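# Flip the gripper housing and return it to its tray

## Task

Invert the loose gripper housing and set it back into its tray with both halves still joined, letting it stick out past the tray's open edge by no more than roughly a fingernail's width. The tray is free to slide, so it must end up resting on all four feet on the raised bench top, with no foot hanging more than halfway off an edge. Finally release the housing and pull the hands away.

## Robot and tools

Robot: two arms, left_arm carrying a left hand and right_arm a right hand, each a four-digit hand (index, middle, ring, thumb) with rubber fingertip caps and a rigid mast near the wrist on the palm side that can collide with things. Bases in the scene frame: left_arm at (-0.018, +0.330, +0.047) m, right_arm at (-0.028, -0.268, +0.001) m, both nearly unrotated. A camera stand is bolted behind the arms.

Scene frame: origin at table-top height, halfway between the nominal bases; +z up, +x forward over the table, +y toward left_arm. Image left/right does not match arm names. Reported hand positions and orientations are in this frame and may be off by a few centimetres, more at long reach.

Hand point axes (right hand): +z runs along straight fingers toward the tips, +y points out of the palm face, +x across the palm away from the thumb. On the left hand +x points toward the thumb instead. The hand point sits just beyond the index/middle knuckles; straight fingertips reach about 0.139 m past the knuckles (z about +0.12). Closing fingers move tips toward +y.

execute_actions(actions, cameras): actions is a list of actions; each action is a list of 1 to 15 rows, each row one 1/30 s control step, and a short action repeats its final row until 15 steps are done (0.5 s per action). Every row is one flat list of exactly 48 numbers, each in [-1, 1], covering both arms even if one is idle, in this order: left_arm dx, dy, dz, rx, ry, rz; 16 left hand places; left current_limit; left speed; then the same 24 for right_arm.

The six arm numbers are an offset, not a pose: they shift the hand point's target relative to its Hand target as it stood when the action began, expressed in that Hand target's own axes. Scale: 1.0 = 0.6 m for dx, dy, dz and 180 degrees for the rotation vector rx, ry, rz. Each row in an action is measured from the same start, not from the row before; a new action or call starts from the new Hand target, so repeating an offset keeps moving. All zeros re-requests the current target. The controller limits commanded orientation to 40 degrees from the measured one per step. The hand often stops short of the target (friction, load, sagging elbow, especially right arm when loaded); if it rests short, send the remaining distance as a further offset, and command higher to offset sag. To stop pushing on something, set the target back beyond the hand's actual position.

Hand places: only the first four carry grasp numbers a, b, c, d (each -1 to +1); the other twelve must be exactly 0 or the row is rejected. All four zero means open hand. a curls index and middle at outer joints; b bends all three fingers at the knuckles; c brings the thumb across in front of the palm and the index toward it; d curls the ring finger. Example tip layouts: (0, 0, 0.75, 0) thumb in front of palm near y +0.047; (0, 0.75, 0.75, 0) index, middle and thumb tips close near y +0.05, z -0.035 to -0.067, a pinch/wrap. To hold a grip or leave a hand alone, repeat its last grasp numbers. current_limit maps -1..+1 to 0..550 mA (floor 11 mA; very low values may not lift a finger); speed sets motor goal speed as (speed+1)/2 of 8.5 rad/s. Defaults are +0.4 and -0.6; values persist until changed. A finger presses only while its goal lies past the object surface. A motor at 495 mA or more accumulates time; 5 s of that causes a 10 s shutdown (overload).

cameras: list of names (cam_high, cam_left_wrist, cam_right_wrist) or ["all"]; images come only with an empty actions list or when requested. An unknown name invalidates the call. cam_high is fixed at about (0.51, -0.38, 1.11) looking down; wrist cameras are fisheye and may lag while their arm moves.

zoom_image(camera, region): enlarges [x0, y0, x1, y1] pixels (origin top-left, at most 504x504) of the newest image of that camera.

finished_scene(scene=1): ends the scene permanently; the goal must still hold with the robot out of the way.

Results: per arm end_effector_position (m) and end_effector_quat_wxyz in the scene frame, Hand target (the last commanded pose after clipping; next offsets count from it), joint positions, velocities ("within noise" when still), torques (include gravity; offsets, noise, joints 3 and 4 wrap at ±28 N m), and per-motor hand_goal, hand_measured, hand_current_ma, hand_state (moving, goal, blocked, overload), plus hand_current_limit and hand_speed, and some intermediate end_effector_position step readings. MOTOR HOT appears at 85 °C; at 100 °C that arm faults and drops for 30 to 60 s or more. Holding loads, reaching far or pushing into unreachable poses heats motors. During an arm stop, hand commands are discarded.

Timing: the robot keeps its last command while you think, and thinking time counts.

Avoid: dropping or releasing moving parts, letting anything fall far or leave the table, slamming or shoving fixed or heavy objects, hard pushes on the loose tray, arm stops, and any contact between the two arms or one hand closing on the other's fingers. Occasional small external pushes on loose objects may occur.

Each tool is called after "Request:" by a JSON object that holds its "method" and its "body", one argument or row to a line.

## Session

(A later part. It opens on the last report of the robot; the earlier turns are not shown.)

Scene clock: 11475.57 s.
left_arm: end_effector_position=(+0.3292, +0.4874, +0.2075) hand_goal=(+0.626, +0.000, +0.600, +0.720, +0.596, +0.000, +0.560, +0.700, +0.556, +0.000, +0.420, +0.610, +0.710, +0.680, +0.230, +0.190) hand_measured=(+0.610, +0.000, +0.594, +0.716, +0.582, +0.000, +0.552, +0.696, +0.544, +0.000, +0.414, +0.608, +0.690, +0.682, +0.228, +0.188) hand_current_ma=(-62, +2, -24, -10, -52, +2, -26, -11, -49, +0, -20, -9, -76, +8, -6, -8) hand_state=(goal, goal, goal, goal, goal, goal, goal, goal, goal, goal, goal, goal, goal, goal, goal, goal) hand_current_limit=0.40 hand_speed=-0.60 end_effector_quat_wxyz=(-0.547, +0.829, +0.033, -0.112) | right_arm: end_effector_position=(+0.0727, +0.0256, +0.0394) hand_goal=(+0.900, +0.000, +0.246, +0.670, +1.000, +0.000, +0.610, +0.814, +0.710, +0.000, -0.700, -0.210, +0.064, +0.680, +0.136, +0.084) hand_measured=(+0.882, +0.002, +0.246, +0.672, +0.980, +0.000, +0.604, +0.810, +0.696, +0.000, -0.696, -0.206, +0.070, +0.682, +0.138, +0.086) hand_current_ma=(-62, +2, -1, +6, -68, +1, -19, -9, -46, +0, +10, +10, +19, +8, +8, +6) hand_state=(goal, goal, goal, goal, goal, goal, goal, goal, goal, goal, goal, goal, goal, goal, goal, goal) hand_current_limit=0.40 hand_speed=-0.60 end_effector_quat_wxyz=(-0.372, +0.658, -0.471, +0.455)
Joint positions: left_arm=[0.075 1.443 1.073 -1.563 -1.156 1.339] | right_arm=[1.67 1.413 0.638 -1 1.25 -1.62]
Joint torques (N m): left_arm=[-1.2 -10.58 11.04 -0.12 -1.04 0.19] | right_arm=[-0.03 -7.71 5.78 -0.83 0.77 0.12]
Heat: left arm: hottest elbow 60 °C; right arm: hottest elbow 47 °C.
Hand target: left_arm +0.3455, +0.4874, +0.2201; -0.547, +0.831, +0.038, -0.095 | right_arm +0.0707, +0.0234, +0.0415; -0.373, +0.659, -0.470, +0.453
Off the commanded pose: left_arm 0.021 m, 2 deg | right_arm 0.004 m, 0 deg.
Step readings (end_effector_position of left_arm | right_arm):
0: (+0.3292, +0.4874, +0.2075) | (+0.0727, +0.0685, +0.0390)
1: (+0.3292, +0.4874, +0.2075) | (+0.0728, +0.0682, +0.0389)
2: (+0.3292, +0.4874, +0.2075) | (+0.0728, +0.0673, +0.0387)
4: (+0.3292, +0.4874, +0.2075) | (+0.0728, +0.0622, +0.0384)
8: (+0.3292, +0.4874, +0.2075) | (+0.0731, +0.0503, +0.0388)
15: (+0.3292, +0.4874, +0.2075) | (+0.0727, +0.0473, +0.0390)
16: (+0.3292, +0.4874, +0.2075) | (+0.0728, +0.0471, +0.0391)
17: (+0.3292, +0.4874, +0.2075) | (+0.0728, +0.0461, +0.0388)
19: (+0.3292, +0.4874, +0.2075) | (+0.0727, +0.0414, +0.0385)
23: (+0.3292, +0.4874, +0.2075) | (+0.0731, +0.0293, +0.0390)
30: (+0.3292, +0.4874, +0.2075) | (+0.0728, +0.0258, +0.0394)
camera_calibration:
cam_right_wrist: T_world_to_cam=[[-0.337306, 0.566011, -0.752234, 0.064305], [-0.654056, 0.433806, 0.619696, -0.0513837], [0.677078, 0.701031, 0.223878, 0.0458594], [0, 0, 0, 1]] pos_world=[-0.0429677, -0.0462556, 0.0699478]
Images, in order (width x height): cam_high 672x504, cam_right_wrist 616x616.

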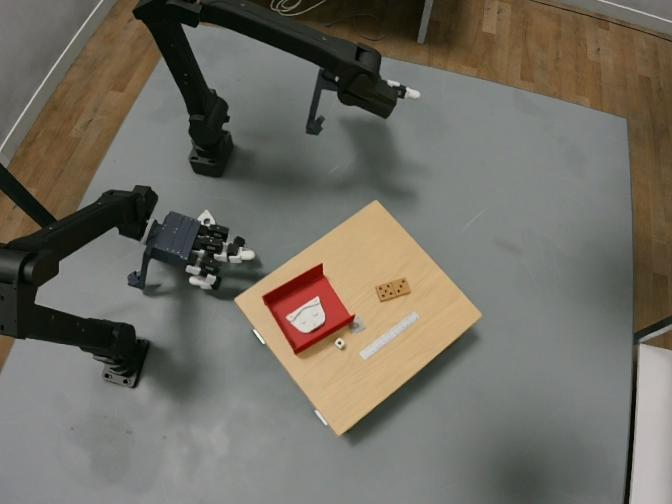

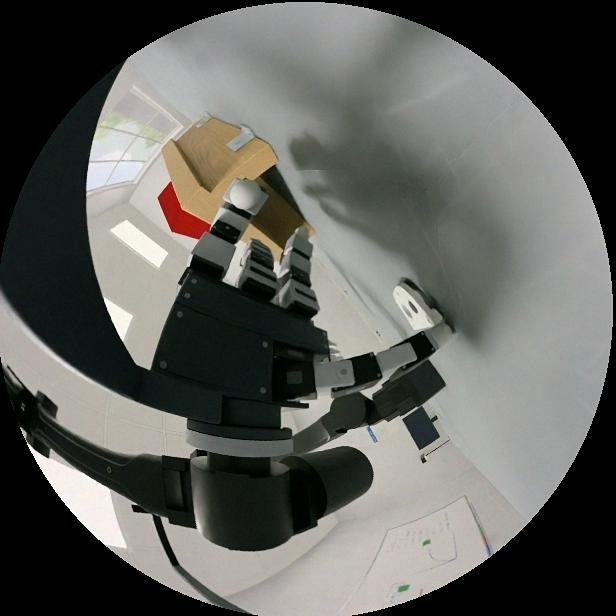

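Request:
{"method": "execute_actions", "body": {
  "actions": [
    [[0,0,0,0,0,0,0,0.1,0,0.1,0,0,0,0,0,0,0,0,0,0,0,0,0.4,-0.6,0.0145,-0.002,0.0205,0,0,0,0,-0.15,0.38,0.8,0,0,0,0,0,0,0,0,0,0,0,0,0.4,-0.6]],
    [[0,0,0,0,0,0,0,0.1,0,0.1,0,0,0,0,0,0,0,0,0,0,0,0,0.4,-0.6,0.0145,-0.002,0.0205,0,0,0,0,-0.15,0.38,0.8,0,0,0,0,0,0,0,0,0,0,0,0,0.4,-0.6]],
    [[0,0,0,0,0,0,0,0.1,0,0.1,0,0,0,0,0,0,0,0,0,0,0,0,0.4,-0.6,0.0145,-0.002,0.0205,0,0,0,0,-0.15,0.38,0.8,0,0,0,0,0,0,0,0,0,0,0,0,0.4,-0.6]]
  ],
  "cameras": ["cam_right_wrist","cam_high"]
}}

Request:
{"method": "zoom_image", "body": {
  "camera": "cam_right_wrist",
  "region": [340, 200, 540, 380]
}}

Request:
{"method": "zoom_image", "body": {
  "camera": "cam_high",
  "region": [130, 140, 290, 280]
}}

Scene clock: 11498.77 s.
left_arm: end_effector_position=(+0.3292, +0.4874, +0.2075) hand_goal=(+0.626, +0.000, +0.600, +0.720, +0.596, +0.000, +0.560, +0.700, +0.556, +0.000, +0.420, +0.610, +0.710, +0.680, +0.230, +0.190) hand_measured=(+0.610, +0.000, +0.594, +0.716, +0.582, +0.000, +0.552, +0.696, +0.544, +0.000, +0.414, +0.608, +0.690, +0.682, +0.228, +0.188) hand_current_ma=(-62, +2, -24, -10, -52, +2, -26, -11, -49, +0, -20, -9, -76, +8, -6, -8) hand_state=(goal, goal, goal, goal, goal, goal, goal, goal, goal, goal, goal, goal, goal, goal, goal, goal) hand_current_limit=0.40 hand_speed=-0.60 end_effector_quat_wxyz=(-0.547, +0.829, +0.033, -0.112) | right_arm: end_effector_position=(+0.1088, +0.0060, +0.0397) hand_goal=(+0.900, +0.000, +0.246, +0.670, +1.000, +0.000, +0.610, +0.814, +0.710, +0.000, -0.700, -0.210, +0.064, +0.680, +0.136, +0.084) hand_measured=(+0.882, +0.002, +0.246, +0.672, +0.980, +0.000, +0.604, +0.810, +0.696, +0.000, -0.696, -0.206, +0.074, +0.682, +0.136, +0.086) hand_current_ma=(-62, +2, -1, +6, -68, +1, -19, -9, -46, +0, +10, +10, +27, +6, +2, +4) hand_state=(goal, goal, goal, goal, goal, goal, goal, goal, goal, goal, goal, goal, goal, goal, goal, goal) hand_current_limit=0.40 hand_speed=-0.60 end_effector_quat_wxyz=(-0.377, +0.655, -0.473, +0.452)
Joint positions: left_arm=[0.075 1.443 1.073 -1.563 -1.156 1.339] | right_arm=[1.545 1.267 0.504 -0.616 1.252 -2.024]
Joint torques (N m): left_arm=[-0.91 -9.93 10.91 0.08 -1.05 0.15] | right_arm=[-1.38 -6.36 6.11 0.55 0.74 -0.12]
Heat: left arm: hottest elbow 60 °C; right arm: hottest elbow 47 °C.
Hand target: left_arm +0.3455, +0.4874, +0.2201; -0.547, +0.831, +0.038, -0.095 | right_arm +0.1105, +0.0017, +0.0398; -0.373, +0.659, -0.470, +0.453
Off the commanded pose: left_arm 0.021 m, 2 deg | right_arm 0.004 m, 1 deg.
Step readings (end_effector_position of left_arm | right_arm):
0: (+0.3292, +0.4874, +0.2075) | (+0.0727, +0.0256, +0.0394)
1: (+0.3292, +0.4874, +0.2075) | (+0.0727, +0.0256, +0.0394)
2: (+0.3292, +0.4874, +0.2075) | (+0.0729, +0.0253, +0.0391)
4: (+0.3292, +0.4874, +0.2075) | (+0.0746, +0.0243, +0.0387)
8: (+0.3292, +0.4874, +0.2075) | (+0.0793, +0.0197, +0.0386)
15: (+0.3292, +0.4874, +0.2075) | (+0.0817, +0.0186, +0.0392)
16: (+0.3292, +0.4874, +0.2075) | (+0.0818, +0.0187, +0.0392)
17: (+0.3292, +0.4874, +0.2075) | (+0.0829, +0.0186, +0.0392)
19: (+0.3292, +0.4874, +0.2075) | (+0.0857, +0.0179, +0.0389)
23: (+0.3292, +0.4874, +0.2075) | (+0.0926, +0.0131, +0.0386)
30: (+0.3292, +0.4874, +0.2075) | (+0.0952, +0.0126, +0.0392)
31: (+0.3292, +0.4874, +0.2075) | (+0.0954, +0.0126, +0.0393)
32: (+0.3292, +0.4874, +0.2075) | (+0.0962, +0.0125, +0.0391)
34: (+0.3292, +0.4874, +0.2075) | (+0.0992, +0.0115, +0.0388)
38: (+0.3292, +0.4874, +0.2075) | (+0.1062, +0.0067, +0.0389)
45: (+0.3292, +0.4874, +0.2075) | (+0.1085, +0.0061, +0.0393)
camera_calibration:
cam_right_wrist: T_world_to_cam=[[-0.337118, 0.574608, -0.745772, 0.0874946], [-0.655259, 0.425584, 0.62411, -0.0194227], [0.676008, 0.699073, 0.233045, 0.0348181], [0, 0, 0, 1]] pos_world=[-0.00676822, -0.0663495, 0.0692588]
Images, in order (width x height): cam_high 672x504, cam_right_wrist 616x616.

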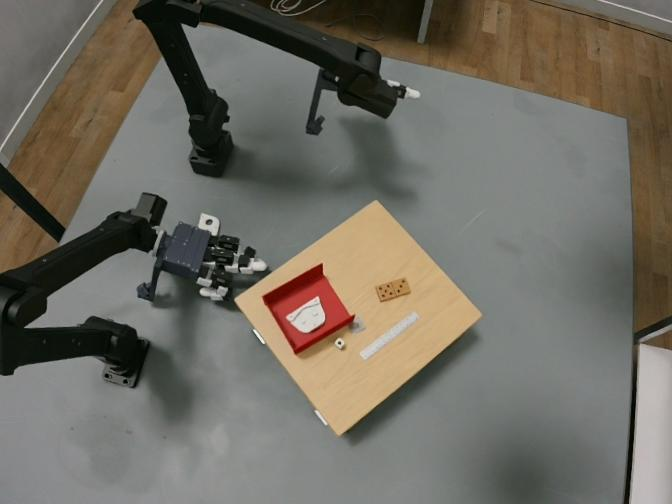

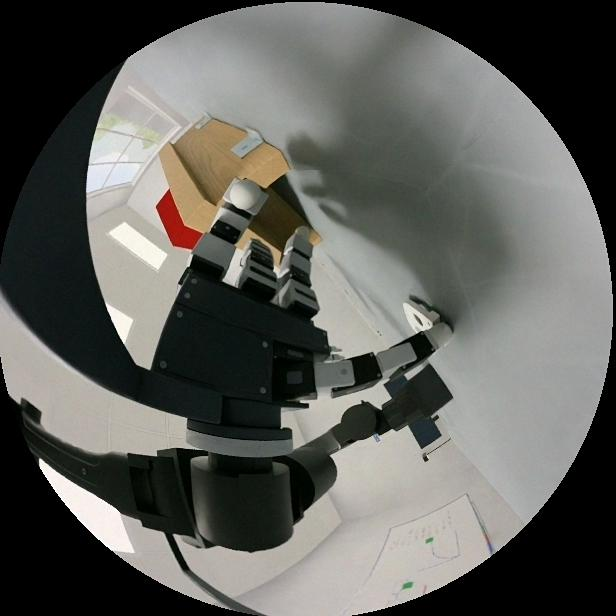

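Scaled by 2.520 from the camera's 616x616 image, which has a finer 880x880 frame.

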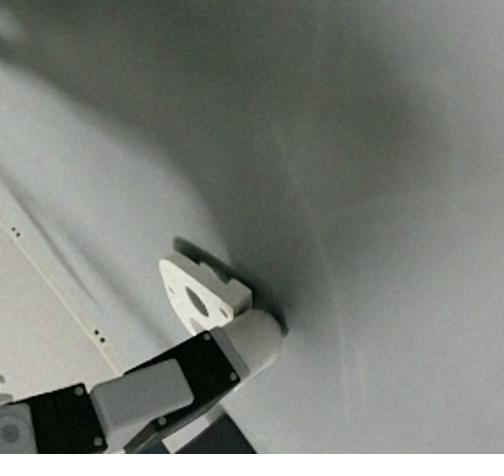

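Scaled by 3.150 from the camera's 672x504 image, which has a finer 960x720 frame.

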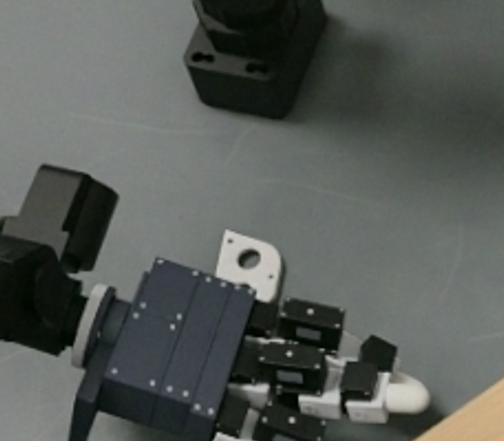

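Request:
{"method": "execute_actions", "body": {
  "actions": [
    [[0,0,0,0,0,0,0,0.1,0,0.1,0,0,0,0,0,0,0,0,0,0,0,0,0.4,-0.6,0.0205,-0.0765,-0.0257,0,0,0,0,-0.15,0.38,0.8,0,0,0,0,0,0,0,0,0,0,0,0,0.4,-0.6]],
    [[0,0,0,0,0,0,0,0.1,0,0.1,0,0,0,0,0,0,0,0,0,0,0,0,0.4,-0.6,0.1,0.0,0.0,0,0,0.0417,0.43,0.05,0.5,0.7,0,0,0,0,0,0,0,0,0,0,0,0,0.4,-0.6]]
  ],
  "cameras": ["cam_right_wrist","cam_high"]
}}

Request:
{"method": "zoom_image", "body": {
  "camera": "cam_high",
  "region": [150, 170, 270, 270]
}}

Request:
{"method": "zoom_image", "body": {
  "camera": "cam_right_wrist",
  "region": [340, 160, 560, 360]
}}

Scene clock: 11511.10 s.
left_arm: end_effector_position=(+0.3292, +0.4874, +0.2075) hand_goal=(+0.626, +0.000, +0.600, +0.720, +0.596, +0.000, +0.560, +0.700, +0.556, +0.000, +0.420, +0.610, +0.710, +0.680, +0.230, +0.190) hand_measured=(+0.610, +0.000, +0.594, +0.716, +0.582, +0.000, +0.552, +0.696, +0.544, +0.000, +0.414, +0.608, +0.690, +0.682, +0.228, +0.188) hand_current_ma=(-62, +2, -24, -10, -52, +2, -26, -11, -49, +0, -20, -9, -76, +8, -6, -8) hand_state=(goal, goal, goal, goal, goal, goal, goal, goal, goal, goal, goal, goal, goal, goal, goal, goal) hand_current_limit=0.40 hand_speed=-0.60 end_effector_quat_wxyz=(-0.547, +0.829, +0.033, -0.112) | right_arm: end_effector_position=(+0.1187, -0.0520, +0.1036) hand_goal=(+0.620, +0.000, -0.136, +0.302, +0.696, +0.000, -0.118, +0.226, +0.528, +0.000, -0.540, -0.102, -0.096, +0.680, +0.106, +0.040) hand_measured=(+0.614, +0.002, -0.134, +0.306, +0.690, +0.004, -0.116, +0.228, +0.524, +0.000, -0.542, -0.104, -0.098, +0.682, +0.108, +0.042) hand_current_ma=(-16, +2, +5, +8, -19, +9, +4, +7, -10, +0, -4, -7, -3, +4, +4, +6) hand_state=(goal, goal, goal, goal, goal, goal, goal, goal, goal, goal, goal, goal, goal, goal, goal, goal) hand_current_limit=0.40 hand_speed=-0.60 end_effector_quat_wxyz=(-0.405, +0.625, -0.514, +0.426)
Joint positions: left_arm=[0.075 1.443 1.073 -1.563 -1.156 1.339] | right_arm=[1.491 0.828 0.433 -0.822 1.235 -2.066]
Joint torques (N m): left_arm=[-1.2 -10.52 10.89 -0.12 -1.05 0.2] | right_arm=[-1.32 -2.26 8.5 0.27 0.73 0]
Heat: left arm: hottest elbow 61 °C; right arm: hottest elbow 47 °C.
Hand target: left_arm +0.3455, +0.4874, +0.2201; -0.547, +0.831, +0.038, -0.095 | right_arm +0.1195, -0.0556, +0.1046; -0.402, +0.627, -0.513, +0.428
Off the commanded pose: left_arm 0.021 m, 2 deg | right_arm 0.004 m, 0 deg.
Step readings (end_effector_position of left_arm | right_arm):
0: (+0.3292, +0.4874, +0.2075) | (+0.1089, +0.0060, +0.0397)
1: (+0.3292, +0.4874, +0.2075) | (+0.1090, +0.0059, +0.0399)
2: (+0.3292, +0.4874, +0.2075) | (+0.1089, +0.0045, +0.0408)
4: (+0.3292, +0.4874, +0.2075) | (+0.1094, -0.0020, +0.0467)
8: (+0.3292, +0.4874, +0.2075) | (+0.1109, -0.0098, +0.0639)
15: (+0.3292, +0.4874, +0.2075) | (+0.1109, -0.0135, +0.0733)
16: (+0.3292, +0.4874, +0.2075) | (+0.1110, -0.0142, +0.0735)
17: (+0.3292, +0.4874, +0.2075) | (+0.1115, -0.0154, +0.0748)
19: (+0.3292, +0.4874, +0.2075) | (+0.1136, -0.0216, +0.0814)
23: (+0.3292, +0.4874, +0.2075) | (+0.1168, -0.0347, +0.1001)
30: (+0.3292, +0.4874, +0.2075) | (+0.1190, -0.0504, +0.1033)
camera_calibration:
cam_right_wrist: T_world_to_cam=[[-0.322531, 0.672329, -0.666293, 0.166903], [-0.634106, 0.369147, 0.679441, -0.0393397], [0.702769, 0.641641, 0.307266, 0.039877], [0, 0, 0, 1]] pos_world=[0.000861704, -0.123279, 0.125683]
Images, in order (width x height): cam_high 672x504, cam_right_wrist 616x616.

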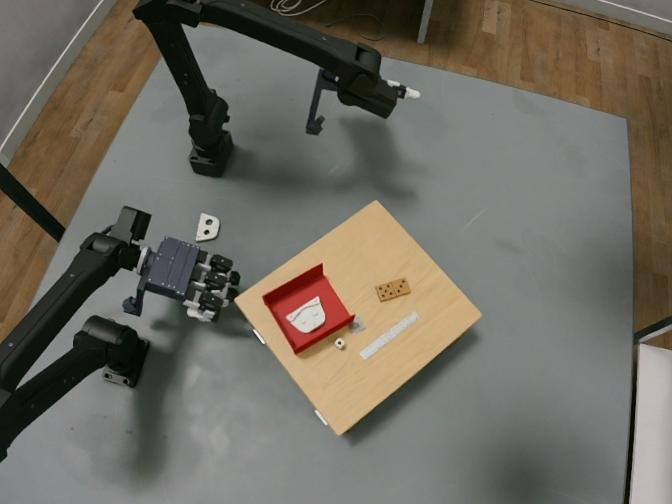

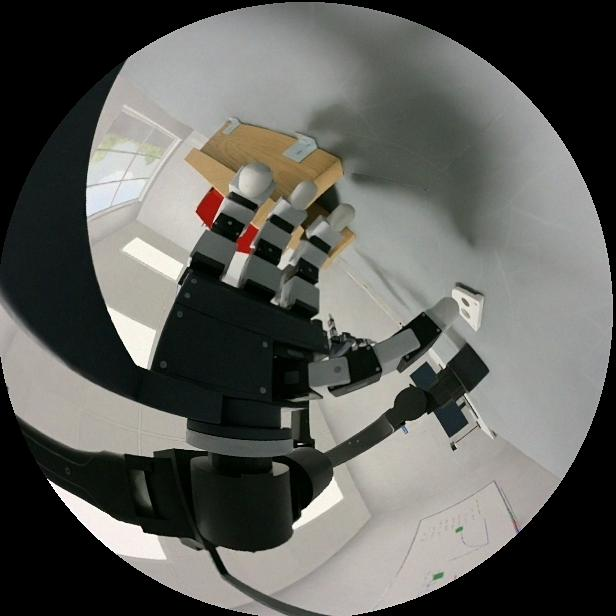

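Scaled by 4.200 from the camera's 672x504 image, which has a finer 960x720 frame.

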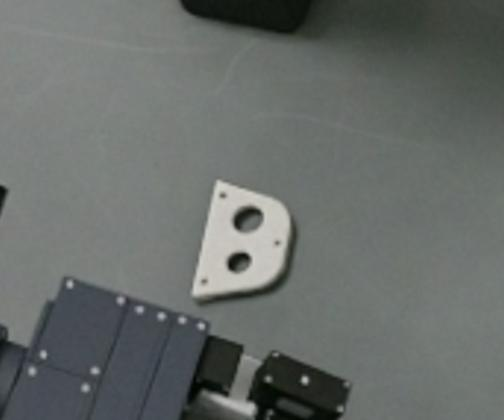

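Scaled by 2.291 from the camera's 616x616 image, which has a finer 880x880 frame.

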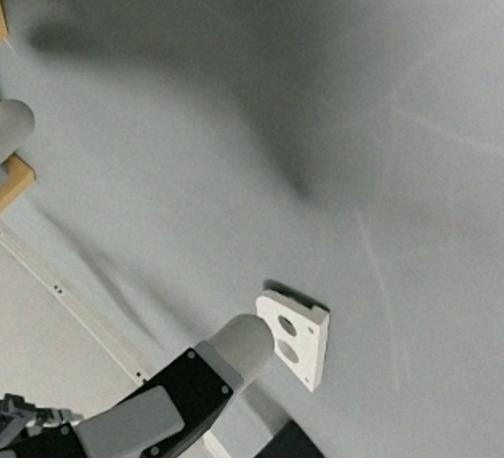

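Request:
{"method": "execute_actions", "body": {
  "actions": [
    [[0,0,0,0,0,0,0,0.1,0,0.1,0,0,0,0,0,0,0,0,0,0,0,0,0.4,-0.6,-0.1595,-0.0173,-0.0218,0,0,0,0.43,0.05,0.65,0.7,0,0,0,0,0,0,0,0,0,0,0,0,0.4,-0.6]],
    [[0,0,0,0,0,0,0,0.1,0,0.1,0,0,0,0,0,0,0,0,0,0,0,0,0.4,-0.6,-0.1595,-0.0173,-0.0218,-0.0021,0.0157,0.0191,0.43,0.05,0.76,0.7,0,0,0,0,0,0,0,0,0,0,0,0,0.4,-0.6]],
    [[0,0,0,0,0,0,0,0.1,0,0.1,0,0,0,0,0,0,0,0,0,0,0,0,0.4,-0.6,0,0,0,0,0,0,0.43,0.05,0.76,0.7,0,0,0,0,0,0,0,0,0,0,0,0,0.4,-0.6]]
  ],
  "cameras": ["cam_right_wrist"]
}}

Request:
{"method": "zoom_image", "body": {
  "camera": "cam_right_wrist",
  "region": [280, 160, 560, 400]
}}

Scene clock: 11548.23 s.
left_arm: end_effector_position=(+0.3292, +0.4874, +0.2075) hand_goal=(+0.626, +0.000, +0.600, +0.720, +0.596, +0.000, +0.560, +0.700, +0.556, +0.000, +0.420, +0.610, +0.710, +0.680, +0.230, +0.190) hand_measured=(+0.610, +0.000, +0.594, +0.716, +0.582, +0.000, +0.552, +0.696, +0.544, +0.000, +0.414, +0.608, +0.690, +0.682, +0.228, +0.188) hand_current_ma=(-62, +2, -24, -10, -52, +2, -26, -11, -49, +0, -20, -9, -76, +8, -6, -8) hand_state=(goal, goal, goal, goal, goal, goal, goal, goal, goal, goal, goal, goal, goal, goal, goal, goal) hand_current_limit=0.40 hand_speed=-0.60 end_effector_quat_wxyz=(-0.547, +0.829, +0.033, -0.112) | right_arm: end_effector_position=(+0.0805, +0.1176, +0.0999) hand_goal=(+0.530, +0.000, -0.280, +0.302, +0.696, +0.000, -0.118, +0.304, +0.594, +0.000, -0.540, -0.102, -0.538, +0.680, +0.040, +0.002) hand_measured=(+0.526, +0.002, -0.278, +0.306, +0.690, +0.002, -0.116, +0.302, +0.578, +0.000, -0.542, -0.104, -0.534, +0.682, +0.042, +0.004) hand_current_ma=(-13, +2, +7, +8, -20, +5, +4, -7, -55, +0, -4, -7, +10, +4, +6, +7) hand_state=(goal, goal, goal, goal, goal, goal, goal, goal, goal, goal, goal, goal, goal, goal, goal, goal) hand_current_limit=0.40 hand_speed=-0.60 end_effector_quat_wxyz=(-0.392, +0.609, -0.535, +0.435)
Joint positions: left_arm=[0.075 1.443 1.073 -1.563 -1.156 1.339] | right_arm=[1.618 1.503 0.938 -1.203 1.245 -1.479]
Joint torques (N m): left_arm=[-1.2 -10.93 10.88 0.01 -1.05 0.14] | right_arm=[-0.85 -8.35 10.62 -0.73 0.86 0.15]
Heat: left arm: hottest elbow 61 °C; right arm: hottest elbow 48 °C.
Hand target: left_arm +0.3455, +0.4874, +0.2201; -0.547, +0.831, +0.038, -0.095 | right_arm +0.0800, +0.1345, +0.1084; -0.400, +0.602, -0.542, +0.429
Off the commanded pose: left_arm 0.021 m, 2 deg | right_arm 0.019 m, 2 deg.
Step readings (end_effector_position of left_arm | right_arm):
0: (+0.3292, +0.4874, +0.2075) | (+0.1187, -0.0521, +0.1036)
1: (+0.3292, +0.4874, +0.2075) | (+0.1186, -0.0520, +0.1034)
2: (+0.3292, +0.4874, +0.2075) | (+0.1177, -0.0509, +0.1021)
4: (+0.3292, +0.4874, +0.2075) | (+0.1110, -0.0411, +0.0978)
8: (+0.3292, +0.4874, +0.2075) | (+0.0966, -0.0067, +0.0917)
15: (+0.3292, +0.4874, +0.2075) | (+0.0968, +0.0205, +0.0950)
16: (+0.3292, +0.4874, +0.2075) | (+0.0969, +0.0218, +0.0953)
17: (+0.3292, +0.4874, +0.2075) | (+0.0961, +0.0247, +0.0953)
19: (+0.3292, +0.4874, +0.2075) | (+0.0926, +0.0412, +0.0964)
23: (+0.3292, +0.4874, +0.2075) | (+0.0819, +0.0908, +0.1014)
30: (+0.3292, +0.4874, +0.2075) | (+0.0792, +0.1155, +0.0996)
31: (+0.3292, +0.4874, +0.2075) | (+0.0794, +0.1149, +0.0986)
32: (+0.3292, +0.4874, +0.2075) | (+0.0795, +0.1143, +0.0978)
34: (+0.3292, +0.4874, +0.2075) | (+0.0798, +0.1136, +0.0970)
38: (+0.3292, +0.4874, +0.2075) | (+0.0801, +0.1147, +0.0981)
45: (+0.3292, +0.4874, +0.2075) | (+0.0804, +0.1172, +0.1004)
camera_calibration:
cam_right_wrist: T_world_to_cam=[[-0.28364, 0.694691, -0.661024, 0.0317726], [-0.606904, 0.40366, 0.684636, -0.130312], [0.74244, 0.595368, 0.307117, -0.0386538], [0, 0, 0, 1]] pos_world=[-0.0413767, 0.0535427, 0.12209]
Images, in order (width x height): cam_right_wrist 616x616.

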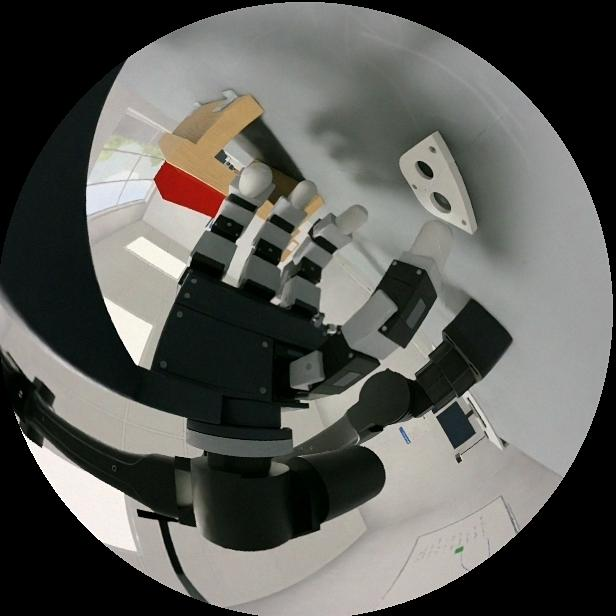

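Scaled by 1.800 from the camera's 616x616 image, which has a finer 880x880 frame.

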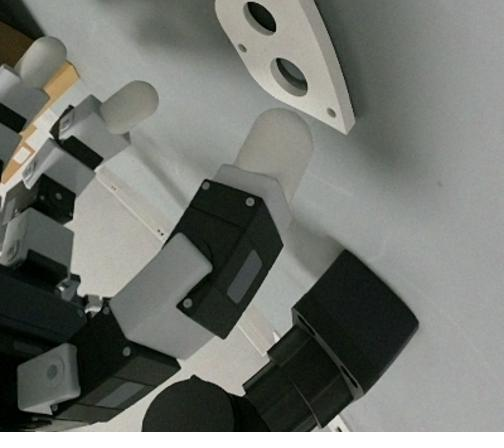

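Request:
{"method": "zoom_image", "body": {
  "camera": "cam_right_wrist",
  "region": [370, 110, 520, 280]
}}

Scaled by 2.965 from the camera's 616x616 image, which has a finer 880x880 frame.

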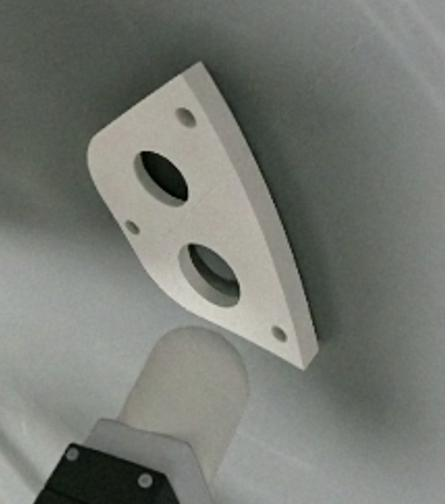

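Request:
{"method": "execute_actions", "body": {
  "actions": [
    [[0,0,0,0,0,0,0,0.1,0,0.1,0,0,0,0,0,0,0,0,0,0,0,0,0.4,-0.6,-0.011,0.0657,0.0112,0,0,0,0.43,0.05,0.76,0.7,0,0,0,0,0,0,0,0,0,0,0,0,0.4,-0.6]]
  ],
  "cameras": ["cam_right_wrist"]
}}

Request:
{"method": "zoom_image", "body": {
  "camera": "cam_right_wrist",
  "region": [330, 130, 520, 300]
}}

Scene clock: 11569.80 s.
left_arm: end_effector_position=(+0.3292, +0.4874, +0.2075) hand_goal=(+0.626, +0.000, +0.600, +0.720, +0.596, +0.000, +0.560, +0.700, +0.556, +0.000, +0.420, +0.610, +0.710, +0.680, +0.230, +0.190) hand_measured=(+0.610, +0.000, +0.594, +0.716, +0.582, +0.000, +0.552, +0.696, +0.544, +0.000, +0.414, +0.608, +0.690, +0.682, +0.228, +0.188) hand_current_ma=(-62, +2, -24, -10, -52, +2, -26, -11, -49, +0, -20, -9, -76, +8, -6, -8) hand_state=(goal, goal, goal, goal, goal, goal, goal, goal, goal, goal, goal, goal, goal, goal, goal, goal) hand_current_limit=0.40 hand_speed=-0.60 end_effector_quat_wxyz=(-0.547, +0.829, +0.033, -0.112) | right_arm: end_effector_position=(+0.0769, +0.1278, +0.0668) hand_goal=(+0.530, +0.000, -0.280, +0.302, +0.696, +0.000, -0.118, +0.304, +0.594, +0.000, -0.540, -0.102, -0.538, +0.680, +0.040, +0.002) hand_measured=(+0.526, +0.002, -0.278, +0.306, +0.690, +0.002, -0.116, +0.302, +0.578, +0.000, -0.542, -0.104, -0.536, +0.682, +0.042, +0.004) hand_current_ma=(-14, +2, +7, +8, -20, +5, +4, -7, -52, +0, -4, -7, +7, +4, +6, +7) hand_state=(goal, goal, goal, goal, goal, goal, goal, goal, goal, goal, goal, goal, goal, goal, goal, goal) hand_current_limit=0.40 hand_speed=-0.60 end_effector_quat_wxyz=(-0.392, +0.606, -0.537, +0.437)
Joint positions: left_arm=[0.075 1.443 1.073 -1.563 -1.156 1.339] | right_arm=[1.626 1.595 0.938 -1.159 1.244 -1.426]
Joint torques (N m): left_arm=[-1.14 -10.7 10.88 -0.14 -1.08 0.14] | right_arm=[-0.56 -9.47 7.9 -0.06 0.8 0.16]
Heat: left arm: hottest elbow 61 °C; right arm: hottest elbow 49 °C.
Hand target: left_arm +0.3455, +0.4874, +0.2201; -0.547, +0.831, +0.038, -0.095 | right_arm +0.0739, +0.1376, +0.0685; -0.400, +0.602, -0.542, +0.429
Off the commanded pose: left_arm 0.021 m, 2 deg | right_arm 0.010 m, 1 deg.
Step readings (end_effector_position of left_arm | right_arm):
0: (+0.3292, +0.4874, +0.2075) | (+0.0805, +0.1177, +0.0999)
1: (+0.3292, +0.4874, +0.2075) | (+0.0805, +0.1177, +0.0997)
2: (+0.3292, +0.4874, +0.2075) | (+0.0806, +0.1182, +0.0989)
4: (+0.3292, +0.4874, +0.2075) | (+0.0798, +0.1210, +0.0935)
8: (+0.3292, +0.4874, +0.2075) | (+0.0780, +0.1254, +0.0756)
15: (+0.3292, +0.4874, +0.2075) | (+0.0769, +0.1272, +0.0668)
camera_calibration:
cam_right_wrist: T_world_to_cam=[[-0.275887, 0.698626, -0.660157, 0.000652323], [-0.605421, 0.407147, 0.683884, -0.114595], [0.74656, 0.588348, 0.310637, -0.03152], [0, 0, 0, 1]] pos_world=[-0.0456667, 0.064746, 0.0885916]
Images, in order (width x height): cam_right_wrist 616x616.

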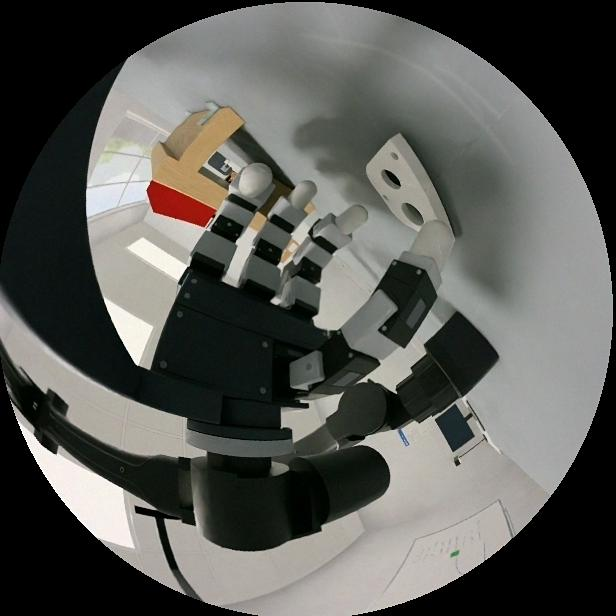

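Scaled by 2.653 from the camera's 616x616 image, which has a finer 880x880 frame.

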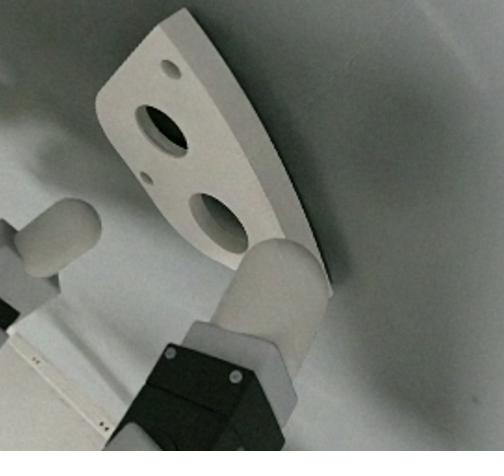

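Request:
{"method": "execute_actions", "body": {
  "actions": [
    [[0,0,0,0,0,0,0,0.1,0,0.1,0,0,0,0,0,0,0,0,0,0,0,0,0.4,-0.6,0.0425,0.0028,-0.008,-0.0023,0.0263,0.0086,0.43,0.05,0.76,0.7,0,0,0,0,0,0,0,0,0,0,0,0,0.4,-0.6]]
  ],
  "cameras": ["cam_right_wrist"]
}}

Request:
{"method": "zoom_image", "body": {
  "camera": "cam_right_wrist",
  "region": [330, 130, 520, 300]
}}

Scene clock: 11581.03 s.
left_arm: end_effector_position=(+0.3292, +0.4874, +0.2075) hand_goal=(+0.626, +0.000, +0.600, +0.720, +0.596, +0.000, +0.560, +0.700, +0.556, +0.000, +0.420, +0.610, +0.710, +0.680, +0.230, +0.190) hand_measured=(+0.610, +0.000, +0.594, +0.716, +0.582, +0.000, +0.552, +0.696, +0.544, +0.000, +0.414, +0.608, +0.690, +0.682, +0.228, +0.188) hand_current_ma=(-62, +2, -24, -10, -52, +2, -26, -11, -49, +0, -20, -9, -76, +8, -6, -8) hand_state=(goal, goal, goal, goal, goal, goal, goal, goal, goal, goal, goal, goal, goal, goal, goal, goal) hand_current_limit=0.40 hand_speed=-0.60 end_effector_quat_wxyz=(-0.547, +0.829, +0.033, -0.112) | right_arm: end_effector_position=(+0.0735, +0.1040, +0.0696) hand_goal=(+0.530, +0.000, -0.280, +0.302, +0.696, +0.000, -0.118, +0.304, +0.594, +0.000, -0.540, -0.102, -0.538, +0.680, +0.040, +0.002) hand_measured=(+0.526, +0.002, -0.278, +0.306, +0.690, +0.002, -0.116, +0.302, +0.578, +0.000, -0.542, -0.104, -0.536, +0.682, +0.042, +0.004) hand_current_ma=(-14, +2, +7, +8, -20, +5, +4, -7, -52, +0, -4, -7, +7, +4, +6, +7) hand_state=(goal, goal, goal, goal, goal, goal, goal, goal, goal, goal, goal, goal, goal, goal, goal, goal) hand_current_limit=0.40 hand_speed=-0.60 end_effector_quat_wxyz=(-0.379, +0.579, -0.567, +0.446)
Joint positions: left_arm=[0.075 1.443 1.073 -1.563 -1.156 1.339] | right_arm=[1.641 1.604 0.938 -1.383 1.209 -1.157]
Joint torques (N m): left_arm=[-1.49 -10.58 10.92 -0.12 -1.06 0.16] | right_arm=[-0.38 -8.76 7.99 -1.21 0.65 0.17]
Heat: left arm: hottest elbow 61 °C; right arm: hottest elbow 49 °C.
Hand target: left_arm +0.3455, +0.4874, +0.2201; -0.547, +0.831, +0.038, -0.095 | right_arm +0.0699, +0.1120, +0.0705; -0.381, +0.577, -0.568, +0.446
Off the commanded pose: left_arm 0.021 m, 2 deg | right_arm 0.009 m, 0 deg.
Step readings (end_effector_position of left_arm | right_arm):
0: (+0.3292, +0.4874, +0.2075) | (+0.0769, +0.1278, +0.0668)
1: (+0.3292, +0.4874, +0.2075) | (+0.0769, +0.1279, +0.0667)
2: (+0.3292, +0.4874, +0.2075) | (+0.0763, +0.1270, +0.0664)
4: (+0.3292, +0.4874, +0.2075) | (+0.0745, +0.1219, +0.0659)
8: (+0.3292, +0.4874, +0.2075) | (+0.0735, +0.1120, +0.0673)
15: (+0.3292, +0.4874, +0.2075) | (+0.0730, +0.1047, +0.0706)
camera_calibration:
cam_right_wrist: T_world_to_cam=[[-0.218266, 0.733045, -0.644209, 0.00919367], [-0.568459, 0.441065, 0.694489, -0.115859], [0.79323, 0.51779, 0.320436, -0.0125746], [0, 0, 0, 1]] pos_world=[-0.0538799, 0.050873, 0.0904148]
Images, in order (width x height): cam_right_wrist 616x616.

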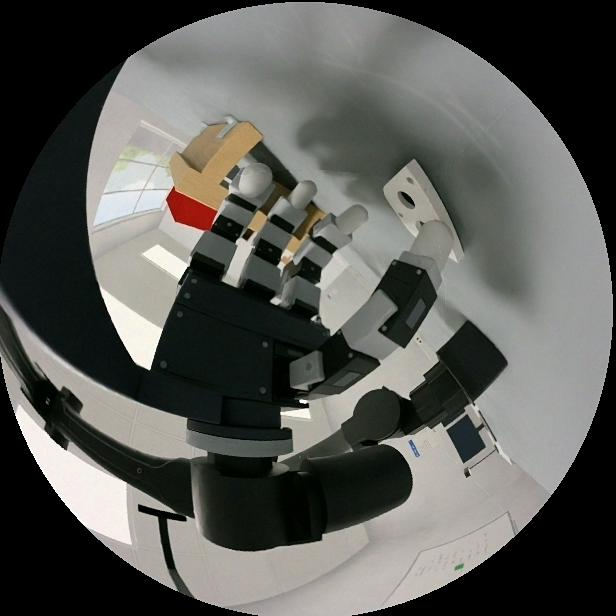

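Scaled by 2.653 from the camera's 616x616 image, which has a finer 880x880 frame.

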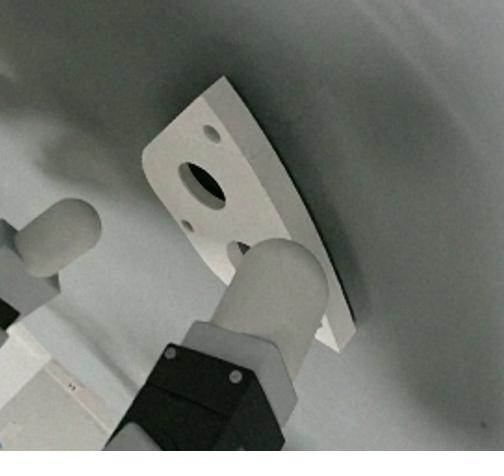

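Request:
{"method": "execute_actions", "body": {
  "actions": [
    [[0,0,0,0,0,0,0,0.1,0,0.1,0,0,0,0,0,0,0,0,0,0,0,0,0.4,-0.6,-0.0285,0.021,0.0038,0,0,0,0.43,0.05,0.76,0.7,0,0,0,0,0,0,0,0,0,0,0,0,0.4,-0.6]]
  ],
  "cameras": ["cam_right_wrist"]
}}

Request:
{"method": "zoom_image", "body": {
  "camera": "cam_right_wrist",
  "region": [330, 130, 520, 300]
}}

Scene clock: 11589.57 s.
left_arm: end_effector_position=(+0.3292, +0.4874, +0.2075) hand_goal=(+0.626, +0.000, +0.600, +0.720, +0.596, +0.000, +0.560, +0.700, +0.556, +0.000, +0.420, +0.610, +0.710, +0.680, +0.230, +0.190) hand_measured=(+0.610, +0.000, +0.594, +0.716, +0.582, +0.000, +0.552, +0.696, +0.544, +0.000, +0.414, +0.608, +0.690, +0.682, +0.228, +0.188) hand_current_ma=(-62, +2, -24, -10, -52, +2, -26, -11, -49, +0, -20, -9, -76, +8, -6, -8) hand_state=(goal, goal, goal, goal, goal, goal, goal, goal, goal, goal, goal, goal, goal, goal, goal, goal) hand_current_limit=0.40 hand_speed=-0.60 end_effector_quat_wxyz=(-0.547, +0.829, +0.033, -0.112) | right_arm: end_effector_position=(+0.0729, +0.1105, +0.0518) hand_goal=(+0.530, +0.000, -0.280, +0.302, +0.696, +0.000, -0.118, +0.304, +0.594, +0.000, -0.540, -0.102, -0.538, +0.680, +0.040, +0.002) hand_measured=(+0.526, +0.002, -0.278, +0.306, +0.690, +0.002, -0.116, +0.302, +0.578, +0.000, -0.542, -0.104, -0.536, +0.682, +0.042, +0.004) hand_current_ma=(-14, +2, +7, +8, -20, +5, +4, -7, -52, +0, -4, -7, +7, +4, +6, +7) hand_state=(goal, goal, goal, goal, goal, goal, goal, goal, goal, goal, goal, goal, goal, goal, goal, goal) hand_current_limit=0.40 hand_speed=-0.60 end_effector_quat_wxyz=(-0.370, +0.583, -0.560, +0.458)
Joint positions: left_arm=[0.075 1.443 1.073 -1.563 -1.156 1.339] | right_arm=[1.641 1.673 0.961 -1.383 1.209 -1.143]
Joint torques (N m): left_arm=[-0.97 -10.11 10.92 0.06 -1.07 0.11] | right_arm=[-0.44 -9.93 8.75 -0.79 0.67 0.13]
Heat: left arm: hottest elbow 61 °C; right arm: hottest elbow 49 °C.
Hand target: left_arm +0.3455, +0.4874, +0.2201; -0.547, +0.831, +0.038, -0.095 | right_arm +0.0689, +0.1280, +0.0565; -0.381, +0.577, -0.568, +0.446
Off the commanded pose: left_arm 0.021 m, 2 deg | right_arm 0.019 m, 2 deg.
Step readings (end_effector_position of left_arm | right_arm):
0: (+0.3292, +0.4874, +0.2075) | (+0.0735, +0.1041, +0.0696)
1: (+0.3292, +0.4874, +0.2075) | (+0.0735, +0.1041, +0.0694)
2: (+0.3292, +0.4874, +0.2075) | (+0.0735, +0.1039, +0.0687)
4: (+0.3292, +0.4874, +0.2075) | (+0.0734, +0.1050, +0.0654)
8: (+0.3292, +0.4874, +0.2075) | (+0.0731, +0.1074, +0.0546)
15: (+0.3292, +0.4874, +0.2075) | (+0.0730, +0.1087, +0.0510)
camera_calibration:
cam_right_wrist: T_world_to_cam=[[-0.211803, 0.712258, -0.669199, -0.00400557], [-0.570288, 0.465995, 0.676476, -0.108367], [0.793669, 0.524916, 0.307493, -0.00992301], [0, 0, 0, 1]] pos_world=[-0.0547734, 0.0585604, 0.0736787]
Images, in order (width x height): cam_right_wrist 616x616.

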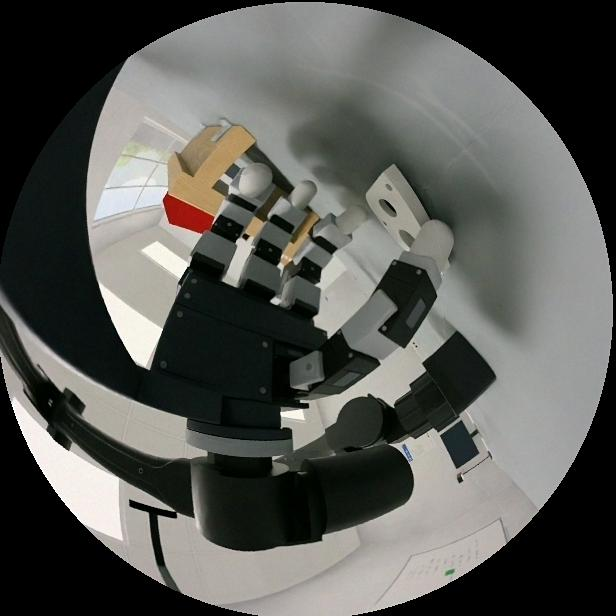

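Scaled by 2.653 from the camera's 616x616 image, which has a finer 880x880 frame.

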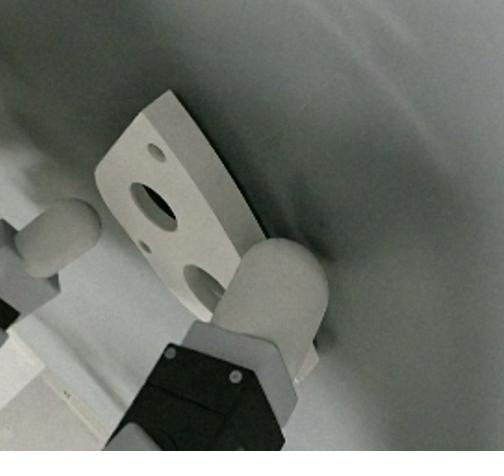

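Request:
{"method": "execute_actions", "body": {
  "actions": [
    [[0,0,0,0,0,0,0,0.1,0,0.1,0,0,0,0,0,0,0,0,0,0,0,0,0.4,-0.6,-0.018,-0.002,-0.001,0,0,0,0.41,0.1,0.76,0.7,0,0,0,0,0,0,0,0,0,0,0,0,0.4,-0.6]]
  ],
  "cameras": ["cam_right_wrist"]
}}

Request:
{"method": "zoom_image", "body": {
  "camera": "cam_right_wrist",
  "region": [330, 130, 520, 300]
}}

Scene clock: 11596.67 s.
left_arm: end_effector_position=(+0.3292, +0.4874, +0.2075) hand_goal=(+0.626, +0.000, +0.600, +0.720, +0.596, +0.000, +0.560, +0.700, +0.556, +0.000, +0.420, +0.610, +0.710, +0.680, +0.230, +0.190) hand_measured=(+0.610, +0.000, +0.594, +0.716, +0.582, +0.000, +0.552, +0.696, +0.544, +0.000, +0.414, +0.608, +0.690, +0.682, +0.228, +0.188) hand_current_ma=(-62, +2, -24, -10, -52, +2, -26, -11, -49, +0, -20, -9, -76, +8, -6, -8) hand_state=(goal, goal, goal, goal, goal, goal, goal, goal, goal, goal, goal, goal, goal, goal, goal, goal) hand_current_limit=0.40 hand_speed=-0.60 end_effector_quat_wxyz=(-0.547, +0.829, +0.033, -0.112) | right_arm: end_effector_position=(+0.0715, +0.1234, +0.0541) hand_goal=(+0.460, +0.000, -0.246, +0.330, +0.612, +0.000, -0.096, +0.334, +0.516, +0.000, -0.540, -0.090, -0.540, +0.680, +0.040, +0.014) hand_measured=(+0.456, +0.002, -0.248, +0.328, +0.606, +0.002, -0.100, +0.332, +0.512, +0.000, -0.542, -0.092, -0.538, +0.682, +0.042, +0.012) hand_current_ma=(-11, +2, -6, -7, -16, +5, -11, -7, -11, +0, -4, -7, +7, +4, +6, -5) hand_state=(goal, goal, goal, goal, goal, goal, goal, goal, goal, goal, goal, goal, goal, goal, goal, goal) hand_current_limit=0.40 hand_speed=-0.60 end_effector_quat_wxyz=(-0.375, +0.580, -0.564, +0.453)
Joint positions: left_arm=[0.075 1.443 1.073 -1.563 -1.156 1.339] | right_arm=[1.641 1.688 0.993 -1.383 1.208 -1.143]
Joint torques (N m): left_arm=[-1.61 -10.29 10.91 0.02 -1.05 0.16] | right_arm=[-0.79 -9.64 8.88 -0.79 0.74 0.07]
Heat: left arm: hottest elbow 61 °C; right arm: hottest elbow 48 °C.
Hand target: left_arm +0.3455, +0.4874, +0.2201; -0.547, +0.831, +0.038, -0.095 | right_arm +0.0691, +0.1389, +0.0568; -0.381, +0.578, -0.568, +0.446
Off the commanded pose: left_arm 0.021 m, 2 deg | right_arm 0.016 m, 1 deg.
Step readings (end_effector_position of left_arm | right_arm):
0: (+0.3292, +0.4874, +0.2075) | (+0.0729, +0.1105, +0.0518)
1: (+0.3292, +0.4874, +0.2075) | (+0.0729, +0.1107, +0.0519)
2: (+0.3292, +0.4874, +0.2075) | (+0.0728, +0.1112, +0.0522)
4: (+0.3292, +0.4874, +0.2075) | (+0.0725, +0.1139, +0.0529)
8: (+0.3292, +0.4874, +0.2075) | (+0.0717, +0.1214, +0.0545)
15: (+0.3292, +0.4874, +0.2075) | (+0.0715, +0.1234, +0.0543)
camera_calibration:
cam_right_wrist: T_world_to_cam=[[-0.212897, 0.723369, -0.65682, -0.0138238], [-0.568795, 0.454828, 0.685277, -0.115886], [0.794448, 0.519489, 0.314617, -0.0160919], [0, 0, 0, 1]] pos_world=[-0.0560739, 0.0710673, 0.0753968]
Images, in order (width x height): cam_right_wrist 616x616.

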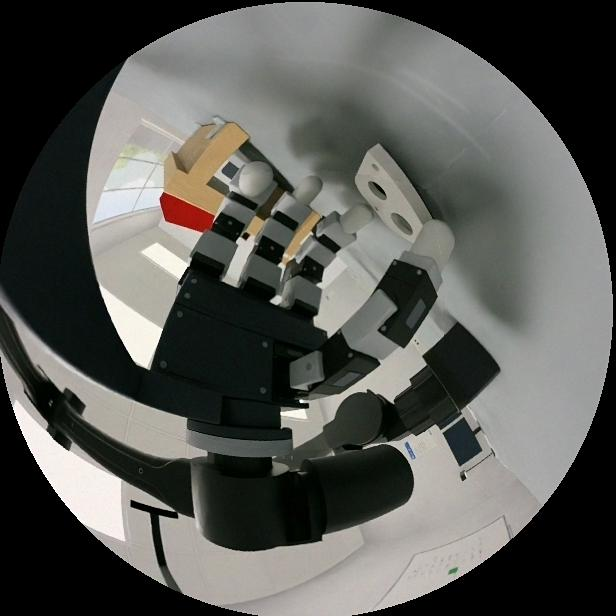

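Scaled by 2.653 from the camera's 616x616 image, which has a finer 880x880 frame.

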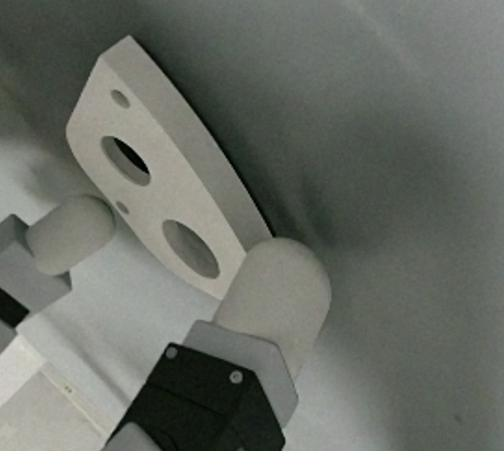

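Request:
{"method": "execute_actions", "body": {
  "actions": [
    [[0,0,0,0,0,0,0,0.1,0,0.1,0,0,0,0,0,0,0,0,0,0,0,0,0.4,-0.6,0.006,0.011,0.0036,0,0,0,0.39,0.14,0.76,0.7,0,0,0,0,0,0,0,0,0,0,0,0,0.4,-0.6]],
    [[0,0,0,0,0,0,0,0.1,0,0.1,0,0,0,0,0,0,0,0,0,0,0,0,0.4,-0.6,0,0,0,0,0,0,0.38,0.19,0.76,0.7,0,0,0,0,0,0,0,0,0,0,0,0,0.4,-0.6]]
  ],
  "cameras": ["cam_right_wrist"]
}}

Request:
{"method": "zoom_image", "body": {
  "camera": "cam_right_wrist",
  "region": [330, 130, 520, 300]
}}

Scene clock: 11615.80 s.
left_arm: end_effector_position=(+0.3292, +0.4874, +0.2075) hand_goal=(+0.626, +0.000, +0.600, +0.720, +0.596, +0.000, +0.560, +0.700, +0.556, +0.000, +0.420, +0.610, +0.710, +0.680, +0.230, +0.190) hand_measured=(+0.610, +0.000, +0.594, +0.716, +0.582, +0.000, +0.552, +0.696, +0.544, +0.000, +0.414, +0.608, +0.690, +0.682, +0.228, +0.188) hand_current_ma=(-62, +2, -24, -10, -52, +2, -26, -11, -49, +0, -20, -9, -76, +8, -6, -8) hand_state=(goal, goal, goal, goal, goal, goal, goal, goal, goal, goal, goal, goal, goal, goal, goal, goal) hand_current_limit=0.40 hand_speed=-0.60 end_effector_quat_wxyz=(-0.547, +0.829, +0.033, -0.112) | right_arm: end_effector_position=(+0.0715, +0.1249, +0.0519) hand_goal=(+0.336, +0.000, -0.192, +0.378, +0.462, +0.000, -0.066, +0.378, +0.378, +0.000, -0.540, -0.070, -0.544, +0.680, +0.040, +0.038) hand_measured=(+0.336, +0.002, -0.194, +0.376, +0.458, +0.002, -0.070, +0.376, +0.376, +0.000, -0.542, -0.072, -0.540, +0.682, +0.042, +0.036) hand_current_ma=(+1, +2, -3, -7, -13, +5, -9, -7, -7, +0, -3, -7, +9, +4, +6, -5) hand_state=(goal, goal, goal, goal, goal, goal, goal, goal, goal, goal, goal, goal, goal, goal, goal, goal) hand_current_limit=0.40 hand_speed=-0.60 end_effector_quat_wxyz=(-0.376, +0.579, -0.565, +0.451)
Joint positions: left_arm=[0.075 1.443 1.073 -1.563 -1.156 1.339] | right_arm=[1.641 1.693 0.993 -1.373 1.209 -1.143]
Joint torques (N m): left_arm=[-1.44 -10.11 10.76 0.01 -1.02 0.18] | right_arm=[-0.79 -9.76 7.51 -0.51 0.66 0.11]
Heat: left arm: hottest elbow 61 °C; right arm: hottest elbow 50 °C.
Hand target: left_arm +0.3455, +0.4874, +0.2201; -0.547, +0.831, +0.038, -0.095 | right_arm +0.0689, +0.1348, +0.0503; -0.381, +0.577, -0.568, +0.446
Off the commanded pose: left_arm 0.021 m, 2 deg | right_arm 0.010 m, 1 deg.
Step readings (end_effector_position of left_arm | right_arm):
0: (+0.3292, +0.4874, +0.2075) | (+0.0715, +0.1234, +0.0541)
1: (+0.3292, +0.4874, +0.2075) | (+0.0715, +0.1234, +0.0541)
2: (+0.3292, +0.4874, +0.2075) | (+0.0716, +0.1234, +0.0542)
4: (+0.3292, +0.4874, +0.2075) | (+0.0716, +0.1238, +0.0539)
8: (+0.3292, +0.4874, +0.2075) | (+0.0715, +0.1245, +0.0525)
15: (+0.3292, +0.4874, +0.2075) | (+0.0715, +0.1249, +0.0519)
16: (+0.3292, +0.4874, +0.2075) | (+0.0715, +0.1249, +0.0519)
17: (+0.3292, +0.4874, +0.2075) | (+0.0715, +0.1250, +0.0520)
19: (+0.3292, +0.4874, +0.2075) | (+0.0715, +0.1249, +0.0519)
23: (+0.3292, +0.4874, +0.2075) | (+0.0715, +0.1249, +0.0519)
30: (+0.3292, +0.4874, +0.2075) | (+0.0715, +0.1249, +0.0519)
camera_calibration:
cam_right_wrist: T_world_to_cam=[[-0.213028, 0.72631, -0.653523, -0.0169661], [-0.569142, 0.451431, 0.687232, -0.1149], [0.794164, 0.518347, 0.317206, -0.0161611], [0, 0, 0, 1]] pos_world=[-0.0561742, 0.0725691, 0.0730016]
Images, in order (width x height): cam_right_wrist 616x616.

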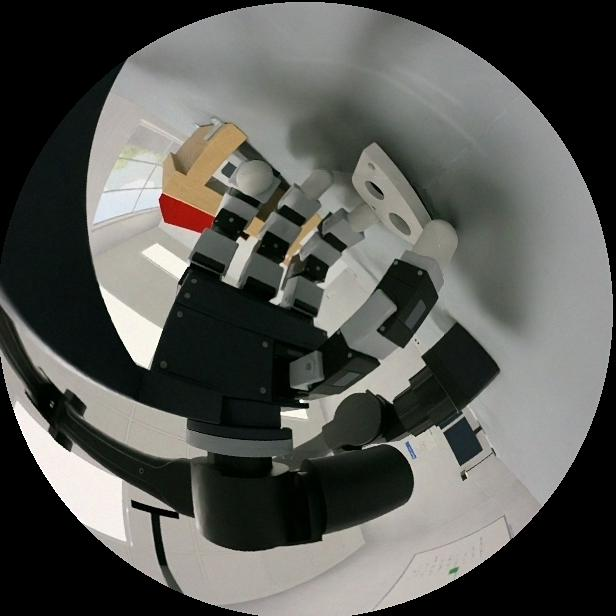

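Scaled by 2.653 from the camera's 616x616 image, which has a finer 880x880 frame.

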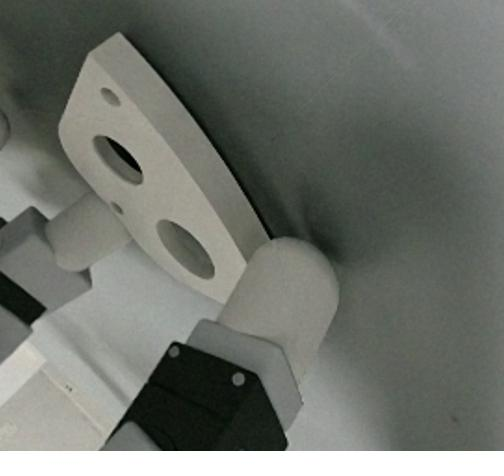

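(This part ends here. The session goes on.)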